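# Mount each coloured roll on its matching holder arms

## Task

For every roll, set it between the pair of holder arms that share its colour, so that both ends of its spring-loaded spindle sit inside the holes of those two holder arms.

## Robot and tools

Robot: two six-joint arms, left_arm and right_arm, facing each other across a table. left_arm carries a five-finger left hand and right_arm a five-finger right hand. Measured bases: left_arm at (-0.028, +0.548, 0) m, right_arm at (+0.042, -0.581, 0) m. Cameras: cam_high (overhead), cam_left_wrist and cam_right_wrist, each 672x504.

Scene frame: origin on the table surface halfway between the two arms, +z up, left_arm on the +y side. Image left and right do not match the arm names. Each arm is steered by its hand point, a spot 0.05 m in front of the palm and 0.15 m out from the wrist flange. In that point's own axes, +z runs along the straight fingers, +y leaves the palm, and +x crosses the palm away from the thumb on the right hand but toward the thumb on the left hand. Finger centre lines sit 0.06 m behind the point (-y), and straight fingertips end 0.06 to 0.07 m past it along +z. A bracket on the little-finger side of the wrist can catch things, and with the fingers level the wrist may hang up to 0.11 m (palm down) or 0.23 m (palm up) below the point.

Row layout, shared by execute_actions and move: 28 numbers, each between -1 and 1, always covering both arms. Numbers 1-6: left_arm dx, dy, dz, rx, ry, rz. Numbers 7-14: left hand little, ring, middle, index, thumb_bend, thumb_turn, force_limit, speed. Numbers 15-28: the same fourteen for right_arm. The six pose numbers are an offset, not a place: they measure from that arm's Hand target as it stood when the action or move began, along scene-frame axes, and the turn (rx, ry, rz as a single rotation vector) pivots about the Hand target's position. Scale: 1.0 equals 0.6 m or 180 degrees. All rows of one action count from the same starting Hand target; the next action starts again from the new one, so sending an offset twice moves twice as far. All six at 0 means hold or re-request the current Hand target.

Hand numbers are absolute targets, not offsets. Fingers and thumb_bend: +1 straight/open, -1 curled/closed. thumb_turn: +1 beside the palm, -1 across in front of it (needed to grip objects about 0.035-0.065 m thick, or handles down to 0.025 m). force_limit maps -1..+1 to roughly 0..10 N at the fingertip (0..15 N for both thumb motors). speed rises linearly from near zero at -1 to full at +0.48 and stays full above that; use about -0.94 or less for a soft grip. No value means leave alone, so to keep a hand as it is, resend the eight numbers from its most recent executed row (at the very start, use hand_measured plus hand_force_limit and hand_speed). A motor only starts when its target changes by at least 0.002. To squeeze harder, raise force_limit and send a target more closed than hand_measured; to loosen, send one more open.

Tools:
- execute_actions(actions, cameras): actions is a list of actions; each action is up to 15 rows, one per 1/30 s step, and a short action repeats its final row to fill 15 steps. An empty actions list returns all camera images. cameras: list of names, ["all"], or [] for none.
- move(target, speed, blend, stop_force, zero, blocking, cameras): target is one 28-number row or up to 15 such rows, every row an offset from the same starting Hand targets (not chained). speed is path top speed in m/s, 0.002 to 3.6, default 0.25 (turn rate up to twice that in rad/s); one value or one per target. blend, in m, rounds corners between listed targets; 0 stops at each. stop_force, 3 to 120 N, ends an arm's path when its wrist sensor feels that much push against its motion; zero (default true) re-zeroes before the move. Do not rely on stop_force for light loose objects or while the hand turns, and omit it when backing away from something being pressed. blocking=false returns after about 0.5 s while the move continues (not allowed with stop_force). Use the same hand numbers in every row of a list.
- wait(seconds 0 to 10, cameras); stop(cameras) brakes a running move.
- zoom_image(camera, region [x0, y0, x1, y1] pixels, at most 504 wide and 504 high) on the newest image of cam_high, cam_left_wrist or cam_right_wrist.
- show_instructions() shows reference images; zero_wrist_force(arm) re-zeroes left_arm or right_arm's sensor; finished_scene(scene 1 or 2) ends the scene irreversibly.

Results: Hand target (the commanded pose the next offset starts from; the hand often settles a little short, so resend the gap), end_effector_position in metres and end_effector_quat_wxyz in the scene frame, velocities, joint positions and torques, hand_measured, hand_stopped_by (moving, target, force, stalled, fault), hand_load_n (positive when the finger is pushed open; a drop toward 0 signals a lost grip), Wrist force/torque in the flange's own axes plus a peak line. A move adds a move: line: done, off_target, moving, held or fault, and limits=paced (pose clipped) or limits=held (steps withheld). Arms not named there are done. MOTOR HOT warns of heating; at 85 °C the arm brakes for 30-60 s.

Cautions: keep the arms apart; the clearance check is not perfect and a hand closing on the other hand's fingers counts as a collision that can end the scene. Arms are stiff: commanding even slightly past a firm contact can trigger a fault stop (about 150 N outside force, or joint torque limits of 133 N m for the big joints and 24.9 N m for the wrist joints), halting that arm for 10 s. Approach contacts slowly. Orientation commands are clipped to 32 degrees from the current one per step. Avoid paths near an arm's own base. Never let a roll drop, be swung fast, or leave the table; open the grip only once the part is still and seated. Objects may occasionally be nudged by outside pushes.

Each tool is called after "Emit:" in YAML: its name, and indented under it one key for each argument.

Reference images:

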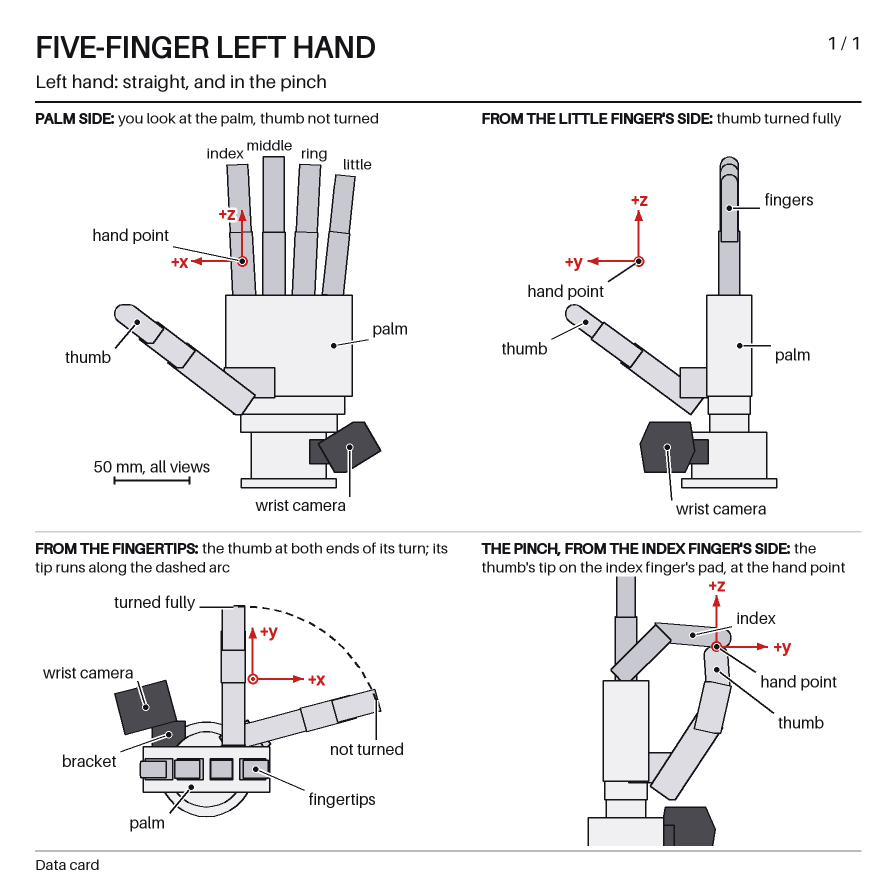

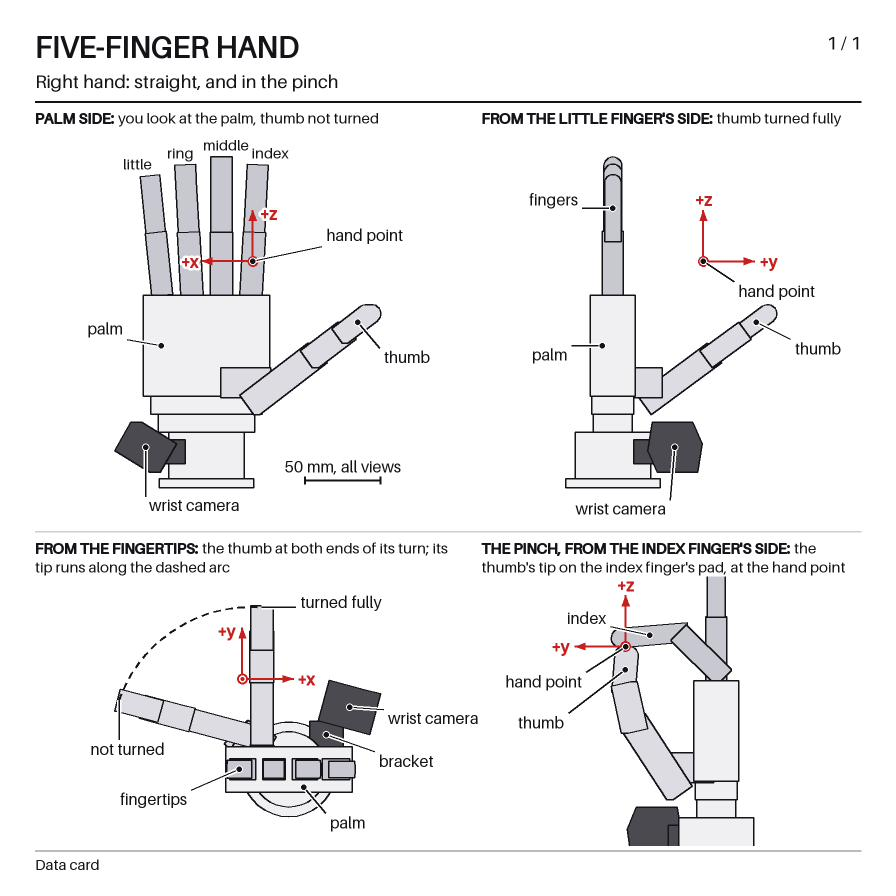

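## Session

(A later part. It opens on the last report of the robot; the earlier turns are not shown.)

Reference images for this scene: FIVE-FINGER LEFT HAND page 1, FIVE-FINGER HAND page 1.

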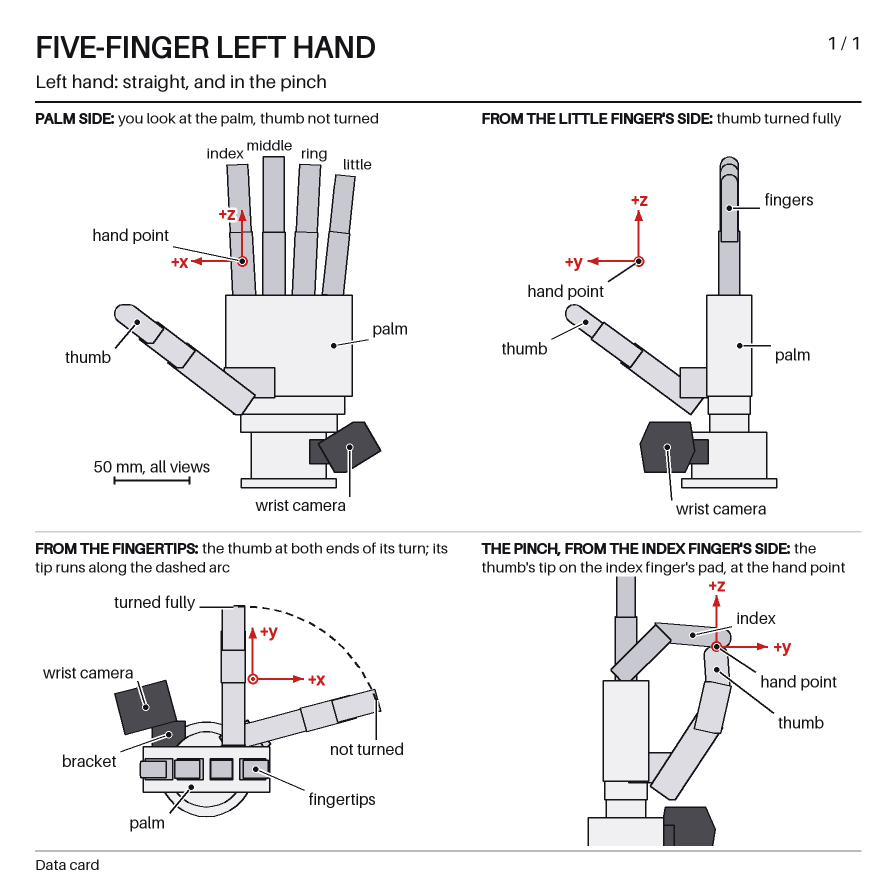

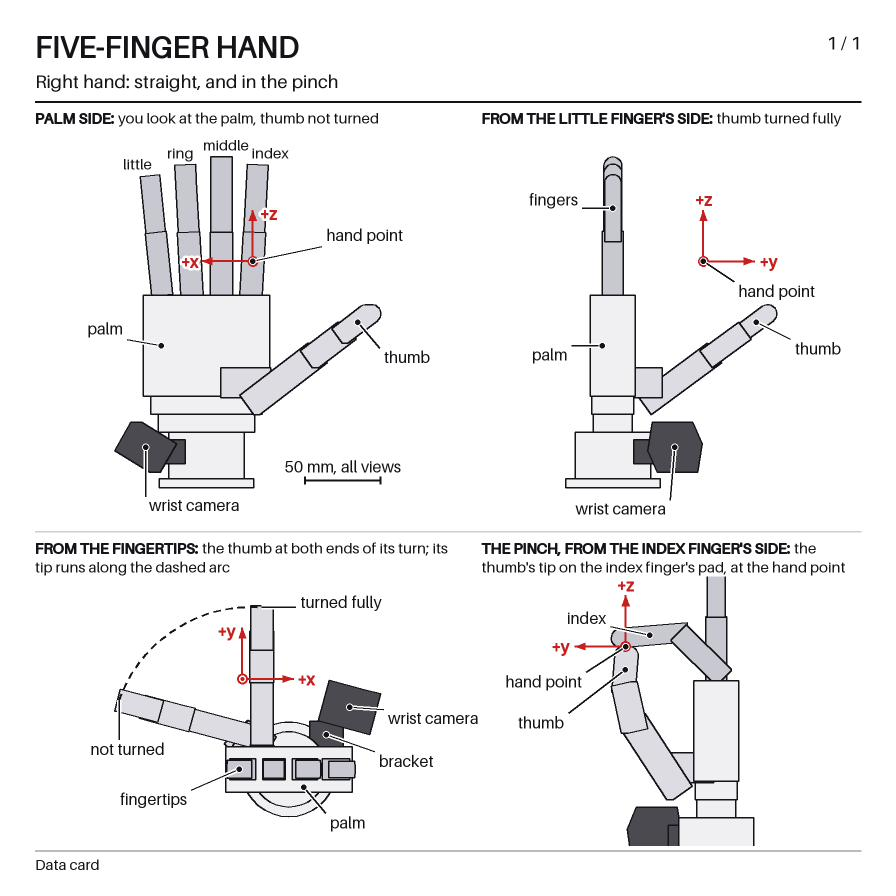

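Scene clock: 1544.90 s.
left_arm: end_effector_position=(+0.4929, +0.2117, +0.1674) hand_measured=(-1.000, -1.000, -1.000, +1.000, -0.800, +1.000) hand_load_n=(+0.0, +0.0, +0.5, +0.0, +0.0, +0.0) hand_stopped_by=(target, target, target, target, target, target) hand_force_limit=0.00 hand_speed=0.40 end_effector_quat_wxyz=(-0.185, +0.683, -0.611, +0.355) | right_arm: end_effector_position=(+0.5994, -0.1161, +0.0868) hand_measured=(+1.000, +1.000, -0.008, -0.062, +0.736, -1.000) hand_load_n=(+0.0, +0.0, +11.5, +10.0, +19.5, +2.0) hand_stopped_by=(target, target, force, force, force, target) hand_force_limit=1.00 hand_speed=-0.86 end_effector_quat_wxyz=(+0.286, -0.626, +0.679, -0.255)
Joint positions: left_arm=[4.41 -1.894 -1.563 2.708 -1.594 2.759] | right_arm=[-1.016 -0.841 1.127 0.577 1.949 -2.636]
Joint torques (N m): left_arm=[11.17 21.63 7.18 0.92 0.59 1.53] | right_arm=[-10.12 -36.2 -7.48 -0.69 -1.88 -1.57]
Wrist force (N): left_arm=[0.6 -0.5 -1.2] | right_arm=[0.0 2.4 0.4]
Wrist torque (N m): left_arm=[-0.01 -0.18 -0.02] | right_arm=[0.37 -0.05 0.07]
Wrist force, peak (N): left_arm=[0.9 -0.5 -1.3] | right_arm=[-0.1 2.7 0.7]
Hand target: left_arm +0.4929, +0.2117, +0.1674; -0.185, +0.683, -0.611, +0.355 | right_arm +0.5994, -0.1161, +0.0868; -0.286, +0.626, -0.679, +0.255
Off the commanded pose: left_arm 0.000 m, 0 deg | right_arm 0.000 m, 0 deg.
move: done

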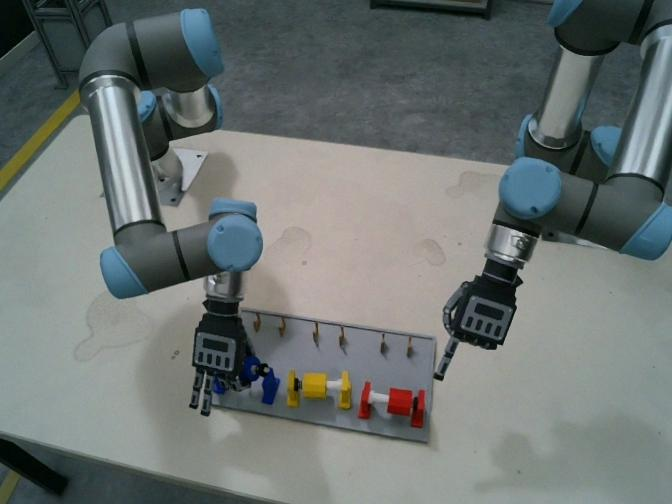

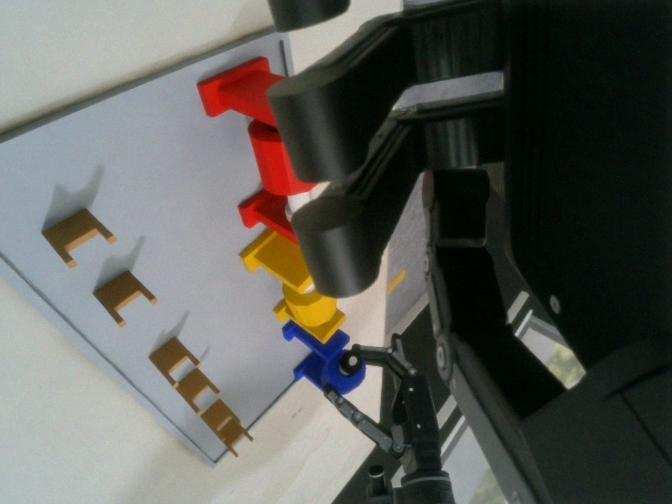

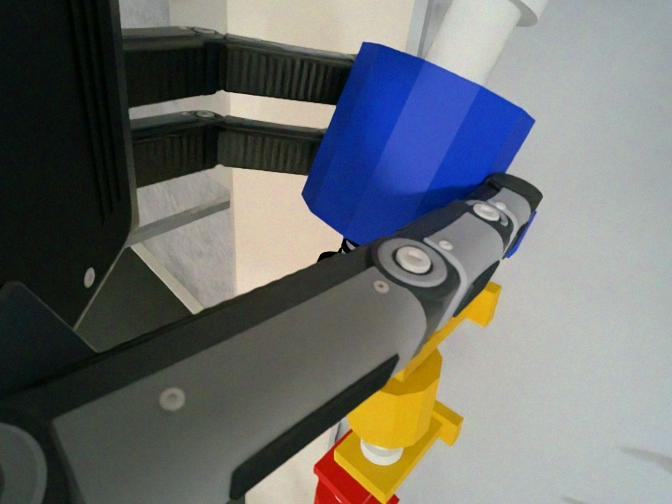

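Emit:
move:
  target: [0,0,0,0,0,0,-1,-1,-1,1,-0.8,1,0,0.4,0,0,-0.0042,0,0,0,1,1,-0.78,-0.72,-0.38,-1,1.0,-0.86]
  speed: 0.01
  cameras: ["cam_left_wrist","cam_high"]

Emit:
zoom_image:
  camera: "cam_left_wrist"
  region: [285, 310, 385, 410]

Emit:
move:
  target: [0,0,0,0,0,0,-1,-1,-1,1,-0.8,1,0,0.4,0,0,-0.0020,0,0,0,1,1,-0.78,-0.72,-0.38,-1,1.0,-0.86]
  speed: 0.01
  cameras: ["cam_left_wrist","cam_high"]

Emit:
zoom_image:
  camera: "cam_left_wrist"
  region: [285, 310, 385, 410]

Scene clock: 1545.90 s.
left_arm: end_effector_position=(+0.4929, +0.2117, +0.1674) hand_measured=(-1.000, -1.000, -1.000, +1.000, -0.800, +1.000) hand_load_n=(+0.0, +0.0, +0.0, +0.0, +0.0, +0.0) hand_stopped_by=(target, target, target, target, target, target) hand_force_limit=0.00 hand_speed=0.40 end_effector_quat_wxyz=(-0.185, +0.683, -0.611, +0.355) | right_arm: end_effector_position=(+0.5994, -0.1161, +0.0843) hand_measured=(+1.000, +1.000, -0.008, -0.062, +0.736, -1.000) hand_load_n=(+0.0, +0.0, +11.5, +9.5, +19.5, +2.0) hand_stopped_by=(target, target, force, force, force, target) hand_force_limit=1.00 hand_speed=-0.86 end_effector_quat_wxyz=(+0.286, -0.626, +0.679, -0.255)
Joint positions: left_arm=[4.41 -1.894 -1.563 2.708 -1.594 2.759] | right_arm=[-1.016 -0.839 1.13 0.572 1.949 -2.636]
Joint torques (N m): left_arm=[10.9 22.35 6.98 0.84 0.58 1.7] | right_arm=[-8.24 -37.43 -4.95 -1.05 -1.49 -1.39]
Wrist force (N): left_arm=[0.8 -0.5 -1.2] | right_arm=[-0.2 2.5 0.4]
Wrist torque (N m): left_arm=[-0.01 -0.21 0.00] | right_arm=[0.39 -0.03 0.06]
Wrist force, peak (N): left_arm=[0.9 -0.6 -1.1] | right_arm=[-0.3 2.7 0.4]
Hand target: left_arm +0.4929, +0.2117, +0.1674; -0.185, +0.683, -0.611, +0.355 | right_arm +0.5994, -0.1161, +0.0842; -0.286, +0.626, -0.679, +0.255
Off the commanded pose: left_arm 0.000 m, 0 deg | right_arm 0.000 m, 0 deg.
move: done
Images, in order (width x height): cam_high 672x504, cam_left_wrist 672x504.

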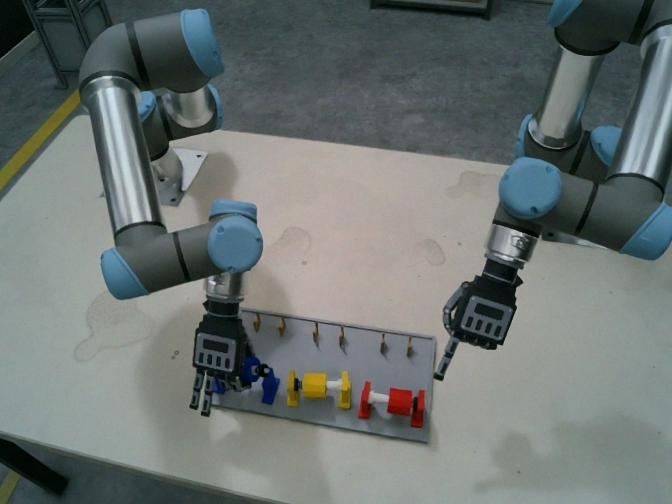

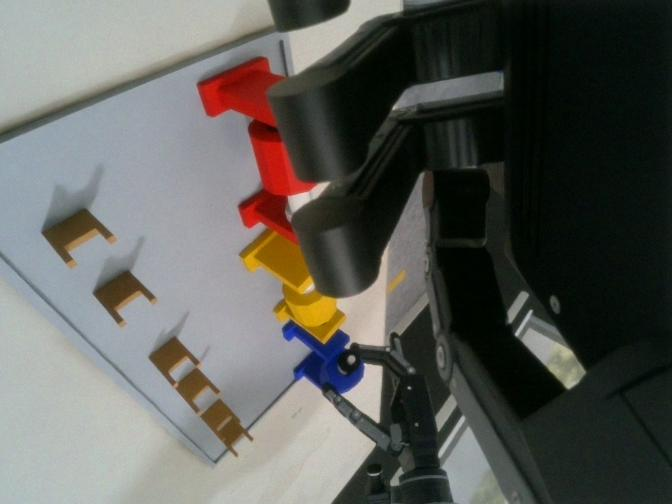

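Scaled by 5.040 from the camera's 672x504 image, which has a finer 960x720 frame.

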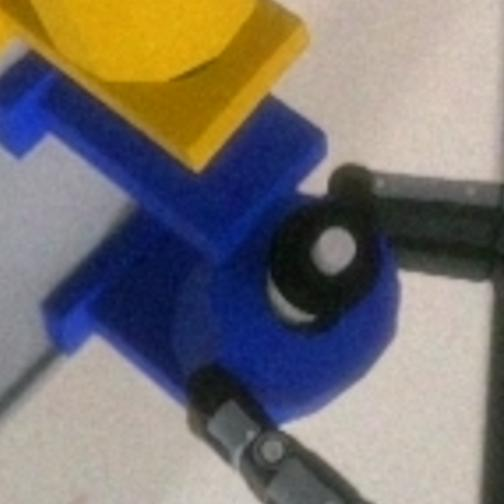

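Scene clock: 1546.60 s.
left_arm: end_effector_position=(+0.4929, +0.2117, +0.1674) hand_measured=(-1.000, -1.000, -1.000, +1.000, -0.800, +1.000) hand_load_n=(+0.5, +0.0, +0.0, +0.0, +0.0, +0.0) hand_stopped_by=(target, target, target, target, target, target) hand_force_limit=0.00 hand_speed=0.40 end_effector_quat_wxyz=(-0.185, +0.683, -0.611, +0.355) | right_arm: end_effector_position=(+0.5994, -0.1161, +0.0831) hand_measured=(+1.000, +1.000, -0.008, -0.062, +0.736, -1.000) hand_load_n=(-0.5, +0.0, +11.5, +10.0, +19.5, +2.0) hand_stopped_by=(target, target, force, force, force, target) hand_force_limit=1.00 hand_speed=-0.86 end_effector_quat_wxyz=(+0.286, -0.626, +0.679, -0.255)
Joint positions: left_arm=[4.41 -1.894 -1.563 2.708 -1.594 2.759] | right_arm=[-1.016 -0.838 1.132 0.569 1.949 -2.636]
Joint torques (N m): left_arm=[12.06 22.35 7.32 0.78 0.5 1.71] | right_arm=[-9.2 -37.17 -6.3 -0.61 -1.44 -1.22]
Wrist force (N): left_arm=[0.7 -0.6 -1.2] | right_arm=[-0.2 2.5 0.5]
Wrist torque (N m): left_arm=[-0.03 -0.19 -0.01] | right_arm=[0.38 -0.03 0.06]
Wrist force, peak (N): left_arm=[0.9 -0.5 -1.2] | right_arm=[-0.3 2.6 0.4]
Hand target: left_arm +0.4929, +0.2117, +0.1674; -0.185, +0.683, -0.611, +0.355 | right_arm +0.5994, -0.1161, +0.0830; -0.286, +0.626, -0.679, +0.255
Off the commanded pose: left_arm 0.000 m, 0 deg | right_arm 0.000 m, 0 deg.
move: done
Images, in order (width x height): cam_high 672x504, cam_left_wrist 672x504.

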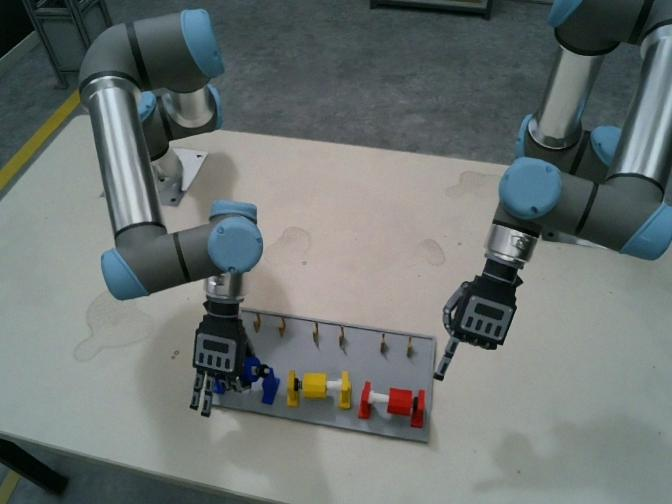

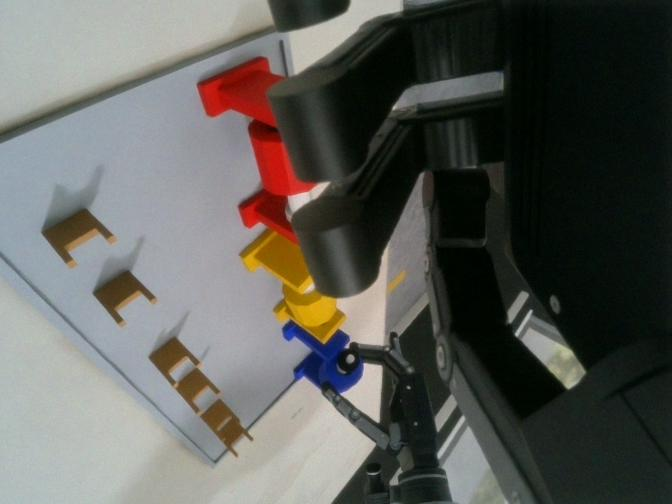

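Scaled by 5.040 from the camera's 672x504 image, which has a finer 960x720 frame.

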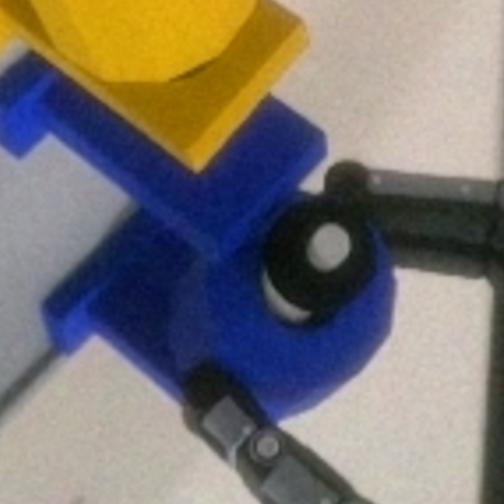

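Emit:
move:
  target: [0,0,0,0,0,0,-1,-1,-1,1,-0.8,1,0,0.4,0,0,-0.0015,0,0,0,1,1,-0.78,-0.72,-0.38,-1,1.0,-0.86]
  speed: 0.01
  cameras: ["cam_left_wrist","cam_high"]

Emit:
zoom_image:
  camera: "cam_left_wrist"
  region: [285, 310, 385, 410]

Emit:
move:
  target: [0,0,0,0,0,0,-1,-1,-1,1,-0.8,1,0,0.4,0,0,-0.0015,0,0,0,1,1,-0.78,-0.72,-0.38,-1,1.0,-0.86]
  speed: 0.01
  cameras: ["cam_left_wrist","cam_high"]

Emit:
zoom_image:
  camera: "cam_left_wrist"
  region: [285, 310, 385, 410]

Emit:
zoom_image:
  camera: "cam_high"
  region: [190, 340, 290, 420]

Scene clock: 1547.93 s.
left_arm: end_effector_position=(+0.4929, +0.2117, +0.1674) hand_measured=(-1.000, -1.000, -1.000, +1.000, -0.800, +1.000) hand_load_n=(+0.0, +0.0, +0.0, +0.0, +0.0, +0.0) hand_stopped_by=(target, target, target, target, target, target) hand_force_limit=0.00 hand_speed=0.40 end_effector_quat_wxyz=(-0.185, +0.683, -0.611, +0.355) | right_arm: end_effector_position=(+0.5994, -0.1161, +0.0822) hand_measured=(+1.000, +1.000, -0.008, -0.062, +0.736, -1.000) hand_load_n=(+0.0, +0.0, +11.5, +10.0, +19.5, +2.5) hand_stopped_by=(target, target, force, force, force, target) hand_force_limit=1.00 hand_speed=-0.86 end_effector_quat_wxyz=(+0.286, -0.626, +0.679, -0.255)
Joint positions: left_arm=[4.41 -1.894 -1.563 2.708 -1.594 2.759] | right_arm=[-1.016 -0.837 1.133 0.567 1.949 -2.636]
Joint torques (N m): left_arm=[11.73 22.8 7.11 0.87 0.54 1.53] | right_arm=[-10.13 -37.47 -6.22 -0.62 -1.57 -1.19]
Wrist force (N): left_arm=[0.7 -0.4 -1.4] | right_arm=[-0.1 2.2 0.6]
Wrist torque (N m): left_arm=[0.01 -0.20 -0.01] | right_arm=[0.34 -0.05 0.06]
Wrist force, peak (N): left_arm=[0.7 -0.4 -1.4] | right_arm=[-0.3 2.7 0.6]
Hand target: left_arm +0.4929, +0.2117, +0.1674; -0.185, +0.683, -0.611, +0.355 | right_arm +0.5994, -0.1161, +0.0821; -0.286, +0.626, -0.679, +0.255
Off the commanded pose: left_arm 0.000 m, 0 deg | right_arm 0.000 m, 0 deg.
move: done
Images, in order (width x height): cam_high 672x504, cam_left_wrist 672x504.

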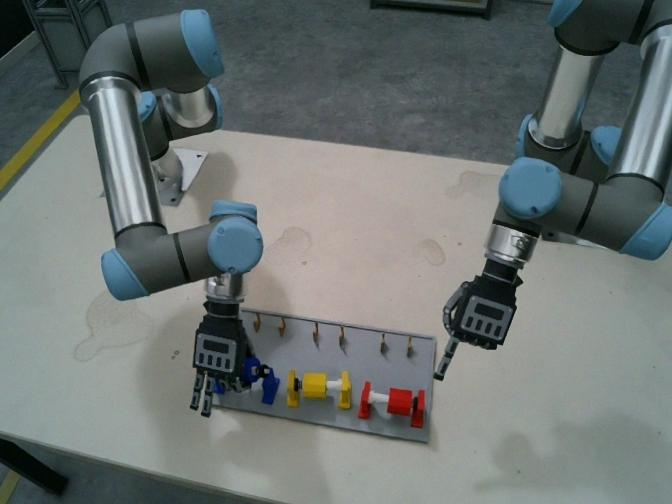

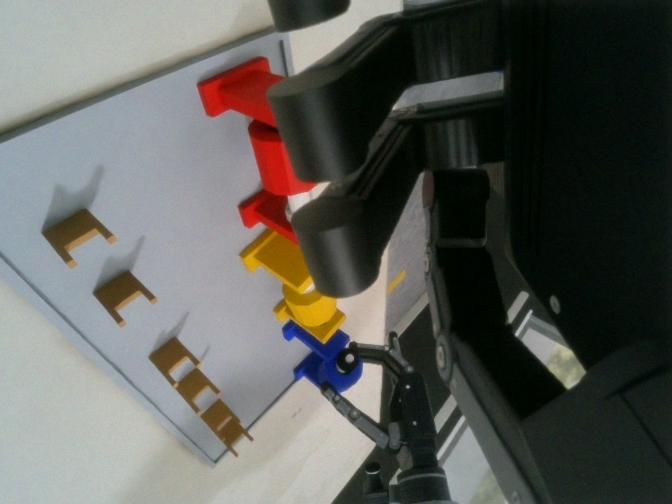

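Scaled by 5.040 from the camera's 672x504 image, which has a finer 960x720 frame.

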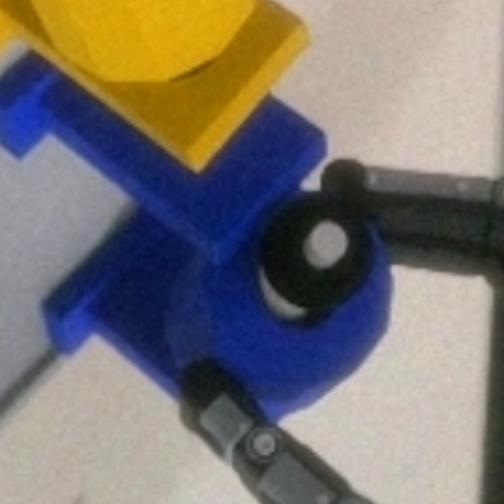

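Scene clock: 1548.63 s.
left_arm: end_effector_position=(+0.4929, +0.2117, +0.1674) hand_measured=(-1.000, -1.000, -1.000, +1.000, -0.800, +1.000) hand_load_n=(+0.0, +0.0, +0.5, +0.0, +0.0, +0.0) hand_stopped_by=(target, target, target, target, target, target) hand_force_limit=0.00 hand_speed=0.40 end_effector_quat_wxyz=(-0.185, +0.683, -0.611, +0.355) | right_arm: end_effector_position=(+0.5994, -0.1161, +0.0813) hand_measured=(+1.000, +1.000, -0.008, -0.062, +0.736, -1.000) hand_load_n=(+0.0, -0.5, +11.5, +10.0, +19.5, +2.0) hand_stopped_by=(target, target, force, force, force, target) hand_force_limit=1.00 hand_speed=-0.86 end_effector_quat_wxyz=(+0.286, -0.626, +0.679, -0.255)
Joint positions: left_arm=[4.41 -1.894 -1.563 2.708 -1.594 2.759] | right_arm=[-1.016 -0.837 1.134 0.565 1.949 -2.636]
Joint torques (N m): left_arm=[10.2 22.32 6.95 0.91 0.51 1.65] | right_arm=[-9.56 -36.41 -5.24 -0.91 -1.52 -1.19]
Wrist force (N): left_arm=[0.7 -0.5 -1.0] | right_arm=[-0.1 2.4 0.7]
Wrist torque (N m): left_arm=[-0.03 -0.17 -0.01] | right_arm=[0.36 -0.04 0.07]
Wrist force, peak (N): left_arm=[0.8 -0.7 -1.3] | right_arm=[0.0 2.6 0.7]
Hand target: left_arm +0.4929, +0.2117, +0.1674; -0.185, +0.683, -0.611, +0.355 | right_arm +0.5994, -0.1161, +0.0812; -0.286, +0.626, -0.679, +0.255
Off the commanded pose: left_arm 0.000 m, 0 deg | right_arm 0.000 m, 0 deg.
move: done
Images, in order (width x height): cam_high 672x504, cam_left_wrist 672x504.

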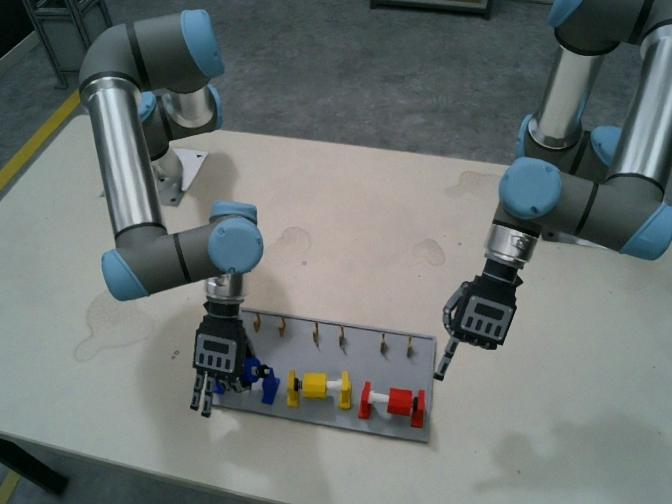

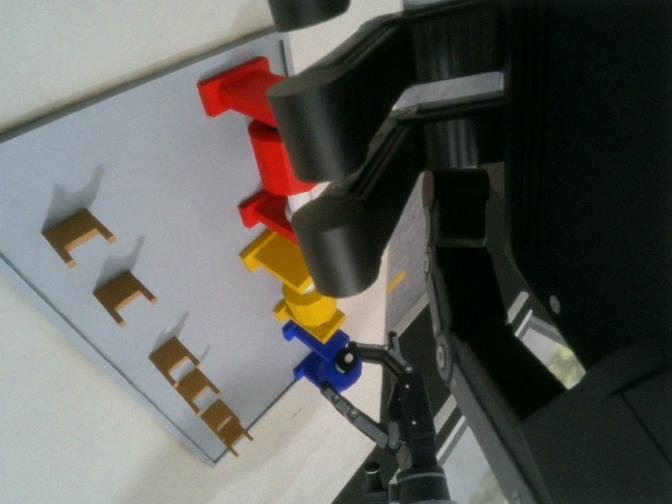

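Scaled by 5.040 from the camera's 672x504 image, which has a finer 960x720 frame.

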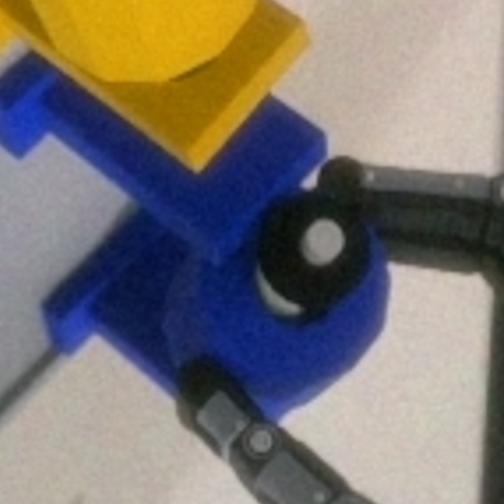

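Scaled by 5.040 from the camera's 672x504 image, which has a finer 960x720 frame.

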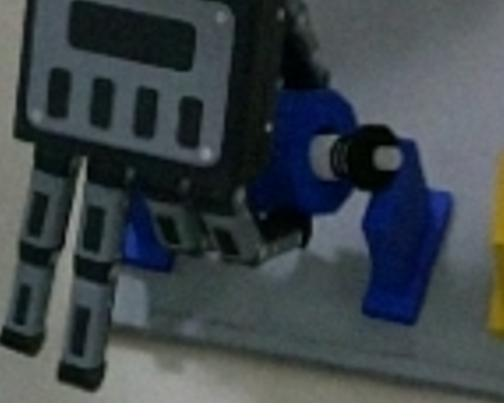

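Emit:
move:
  target: [0,0,0,0,0,0,-1,-1,-1,1,-0.8,1,0,0.4,0,0,-0.0015,0,0,0,1,1,-0.78,-0.72,-0.38,-1,1.0,-0.86]
  speed: 0.01
  cameras: ["cam_left_wrist","cam_right_wrist"]

Emit:
zoom_image:
  camera: "cam_left_wrist"
  region: [285, 310, 385, 410]

Emit:
move:
  target: [0,0,0,0,0,0,-1,-1,-1,1,-0.8,1,0,0.4,0,0,-0.0015,0,0,0,1,1,-0.78,-0.72,-0.38,-1,1.0,-0.86]
  speed: 0.01
  cameras: ["cam_left_wrist","cam_high"]

Emit:
zoom_image:
  camera: "cam_left_wrist"
  region: [285, 310, 385, 410]

Emit:
zoom_image:
  camera: "cam_high"
  region: [190, 340, 290, 420]

Scene clock: 1549.60 s.
left_arm: end_effector_position=(+0.4929, +0.2117, +0.1674) hand_measured=(-1.000, -1.000, -1.000, +1.000, -0.800, +1.000) hand_load_n=(+0.0, +0.0, +0.0, +0.0, +0.0, +0.0) hand_stopped_by=(target, target, target, target, target, target) hand_force_limit=0.00 hand_speed=0.40 end_effector_quat_wxyz=(-0.185, +0.683, -0.611, +0.355) | right_arm: end_effector_position=(+0.5994, -0.1161, +0.0804) hand_measured=(+1.000, +1.000, -0.008, -0.062, +0.736, -1.000) hand_load_n=(+0.5, +0.0, +11.5, +10.0, +19.0, +2.0) hand_stopped_by=(target, target, force, force, force, target) hand_force_limit=1.00 hand_speed=-0.86 end_effector_quat_wxyz=(+0.286, -0.626, +0.679, -0.255)
Joint positions: left_arm=[4.41 -1.894 -1.563 2.708 -1.594 2.759] | right_arm=[-1.016 -0.836 1.135 0.563 1.949 -2.636]
Joint torques (N m): left_arm=[11.51 22.9 7.02 0.93 0.54 1.52] | right_arm=[-8.95 -37.37 -5.94 -0.63 -1.5 -1.13]
Wrist force (N): left_arm=[0.7 -0.4 -1.1] | right_arm=[-0.1 2.2 0.5]
Wrist torque (N m): left_arm=[0.00 -0.19 -0.01] | right_arm=[0.34 -0.05 0.06]
Wrist force, peak (N): left_arm=[0.8 -0.6 -1.2] | right_arm=[-0.4 2.8 0.7]
Hand target: left_arm +0.4929, +0.2117, +0.1674; -0.185, +0.683, -0.611, +0.355 | right_arm +0.5994, -0.1161, +0.0803; -0.286, +0.626, -0.679, +0.255
Off the commanded pose: left_arm 0.000 m, 0 deg | right_arm 0.000 m, 0 deg.
move: done
Images, in order (width x height): cam_left_wrist 672x504, cam_right_wrist 672x504.

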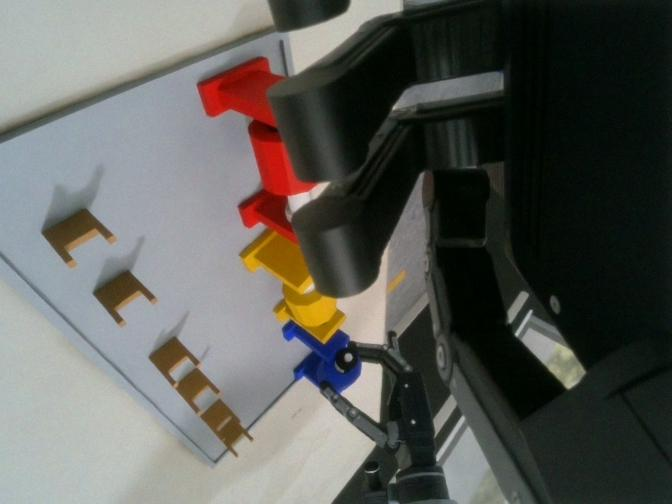

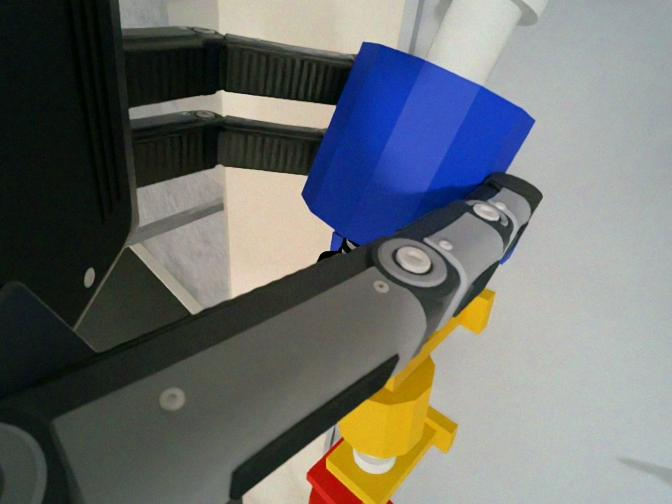

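Scaled by 5.040 from the camera's 672x504 image, which has a finer 960x720 frame.

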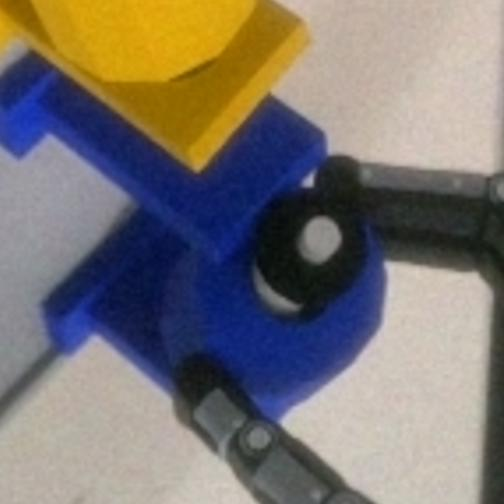

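Scene clock: 1550.30 s.
left_arm: end_effector_position=(+0.4929, +0.2117, +0.1674) hand_measured=(-1.000, -1.000, -1.000, +1.000, -0.800, +1.000) hand_load_n=(+0.0, +0.0, +0.0, +0.0, +0.0, +0.0) hand_stopped_by=(target, target, target, target, target, target) hand_force_limit=0.00 hand_speed=0.40 end_effector_quat_wxyz=(-0.185, +0.683, -0.611, +0.355) | right_arm: end_effector_position=(+0.5994, -0.1161, +0.0795) hand_measured=(+1.000, +1.000, -0.008, -0.062, +0.736, -1.000) hand_load_n=(+0.0, +0.0, +11.5, +10.0, +19.0, +2.0) hand_stopped_by=(target, target, force, force, force, target) hand_force_limit=1.00 hand_speed=-0.86 end_effector_quat_wxyz=(+0.286, -0.626, +0.679, -0.255)
Joint positions: left_arm=[4.41 -1.894 -1.563 2.708 -1.594 2.759] | right_arm=[-1.016 -0.835 1.137 0.561 1.949 -2.636]
Joint torques (N m): left_arm=[10.84 22.13 7.12 0.85 0.49 1.53] | right_arm=[-9 -37.14 -6.22 -0.98 -1.43 -0.98]
Wrist force (N): left_arm=[0.7 -0.6 -1.1] | right_arm=[0.0 2.1 0.4]
Wrist torque (N m): left_arm=[-0.03 -0.18 -0.01] | right_arm=[0.33 -0.05 0.06]
Wrist force, peak (N): left_arm=[1.0 -0.5 -1.2] | right_arm=[-0.1 2.5 0.7]
Hand target: left_arm +0.4929, +0.2117, +0.1674; -0.185, +0.683, -0.611, +0.355 | right_arm +0.5994, -0.1161, +0.0794; -0.286, +0.626, -0.679, +0.255
Off the commanded pose: left_arm 0.000 m, 0 deg | right_arm 0.000 m, 0 deg.
move: done
Images, in order (width x height): cam_high 672x504, cam_left_wrist 672x504.

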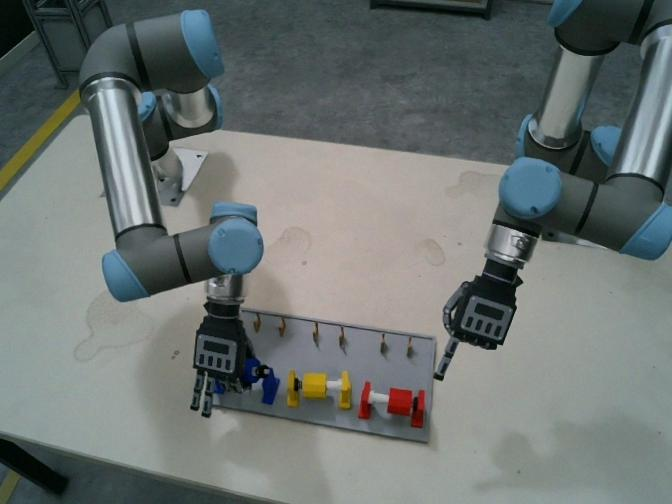

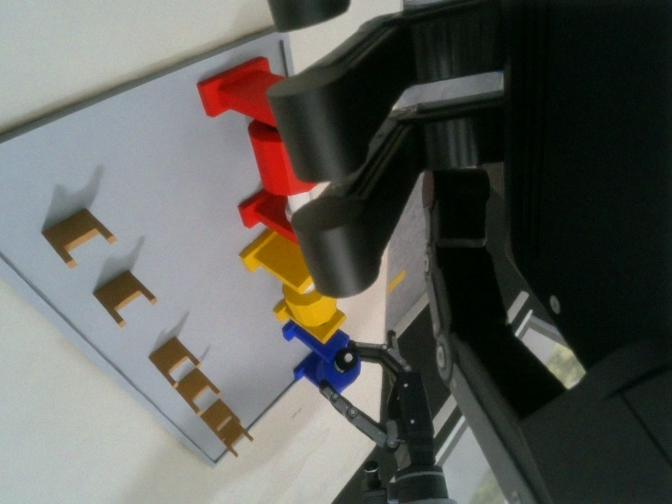

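Scaled by 5.040 from the camera's 672x504 image, which has a finer 960x720 frame.

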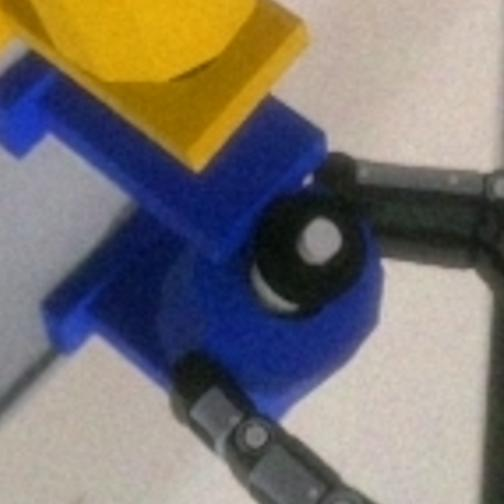

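Scaled by 5.040 from the camera's 672x504 image, which has a finer 960x720 frame.

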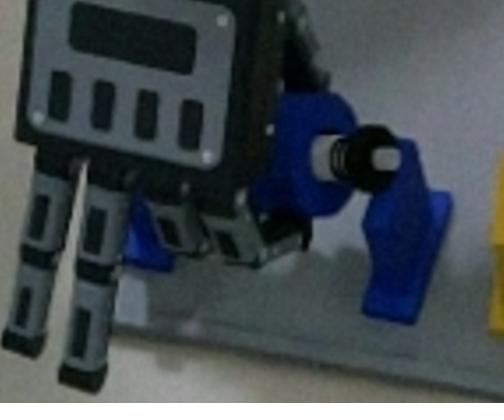

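Emit:
move:
  target: [0,0,0,0,0,0,-1,-1,-1,1,-0.8,1,0,0.4,0,-0.0023,0.0105,0.0166,-0.0009,0,1,1,-0.78,-0.72,-0.38,-1,1.0,-0.86]
  speed: 0.02
  cameras: ["all"]

Emit:
zoom_image:
  camera: "cam_left_wrist"
  region: [285, 310, 385, 410]

Emit:
zoom_image:
  camera: "cam_high"
  region: [190, 340, 290, 420]

Scene clock: 1553.13 s.
left_arm: end_effector_position=(+0.4929, +0.2117, +0.1674) hand_measured=(-1.000, -1.000, -1.000, +1.000, -0.800, +1.000) hand_load_n=(+0.0, +0.0, +0.0, +0.0, +0.0, +0.0) hand_stopped_by=(target, target, target, target, target, target) hand_force_limit=0.00 hand_speed=0.40 end_effector_quat_wxyz=(-0.185, +0.683, -0.611, +0.355) | right_arm: end_effector_position=(+0.5994, -0.1175, +0.0857) hand_measured=(+1.000, +1.000, -0.008, -0.062, +0.736, -1.000) hand_load_n=(+0.0, +0.0, +11.0, +9.5, +19.0, +2.0) hand_stopped_by=(target, target, force, force, force, target) hand_force_limit=1.00 hand_speed=-0.86 end_effector_quat_wxyz=(+0.303, -0.618, +0.685, -0.238)
Joint positions: left_arm=[4.41 -1.894 -1.563 2.708 -1.594 2.759] | right_arm=[-1.033 -0.867 1.177 0.528 1.906 -2.621]
Joint torques (N m): left_arm=[11.2 22.82 7.02 0.75 0.33 1.4] | right_arm=[-9.17 -51.82 -5.57 -0.56 -2.01 1.31]
Wrist force (N): left_arm=[0.6 -0.7 -1.2] | right_arm=[0.0 2.4 0.4]
Wrist torque (N m): left_arm=[-0.04 -0.17 -0.01] | right_arm=[0.39 -0.02 -0.08]
Wrist force, peak (N): left_arm=[0.9 -0.5 -1.3] | right_arm=[0.0 2.8 0.6]
Hand target: left_arm +0.4929, +0.2117, +0.1674; -0.185, +0.683, -0.611, +0.355 | right_arm +0.5994, -0.1175, +0.0857; +0.303, -0.618, +0.685, -0.238
Off the commanded pose: left_arm 0.000 m, 0 deg | right_arm 0.000 m, 0 deg.
move: done

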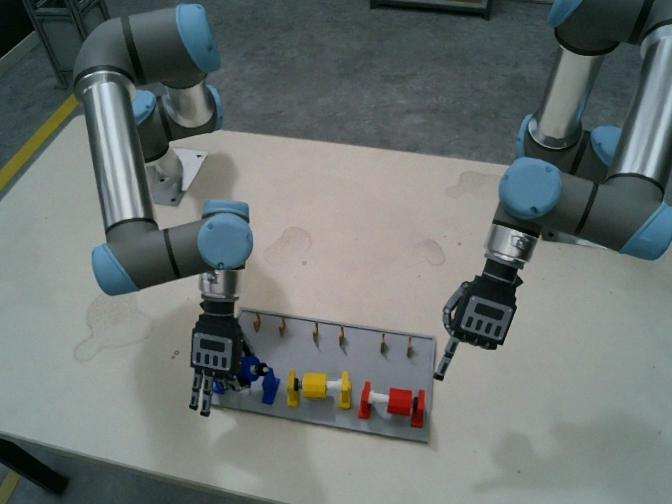

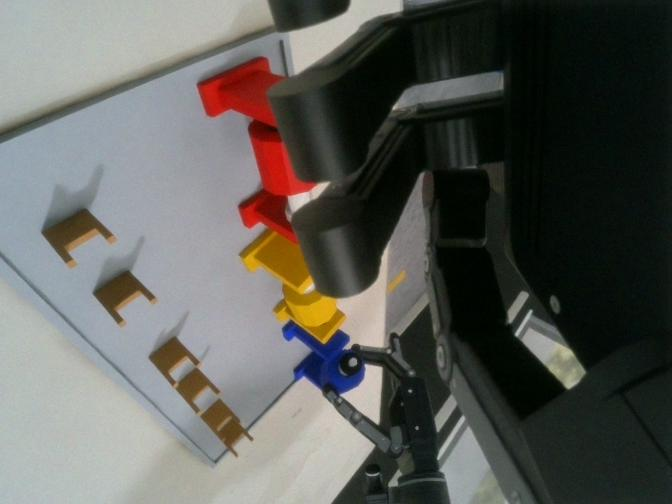

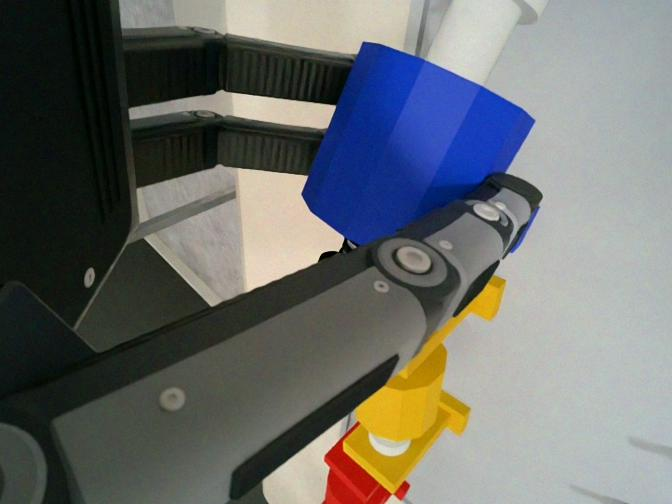

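Scaled by 5.040 from the camera's 672x504 image, which has a finer 960x720 frame.

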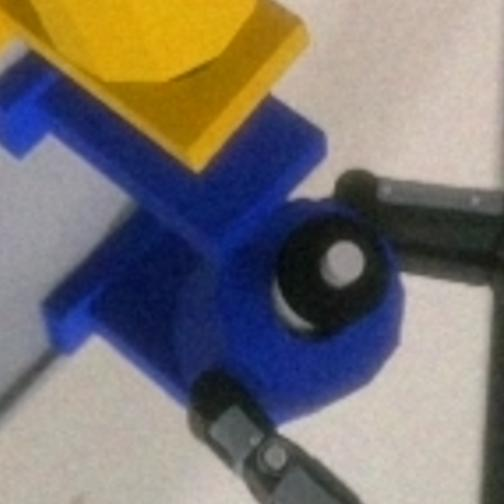

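Scaled by 5.040 from the camera's 672x504 image, which has a finer 960x720 frame.

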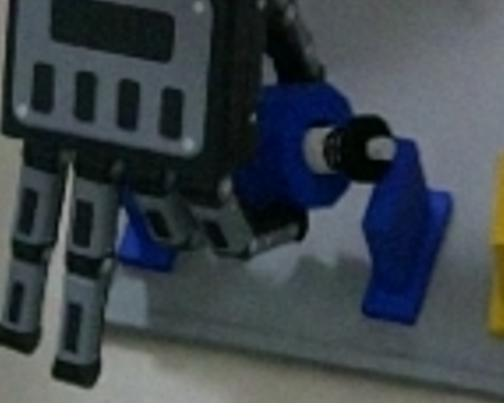

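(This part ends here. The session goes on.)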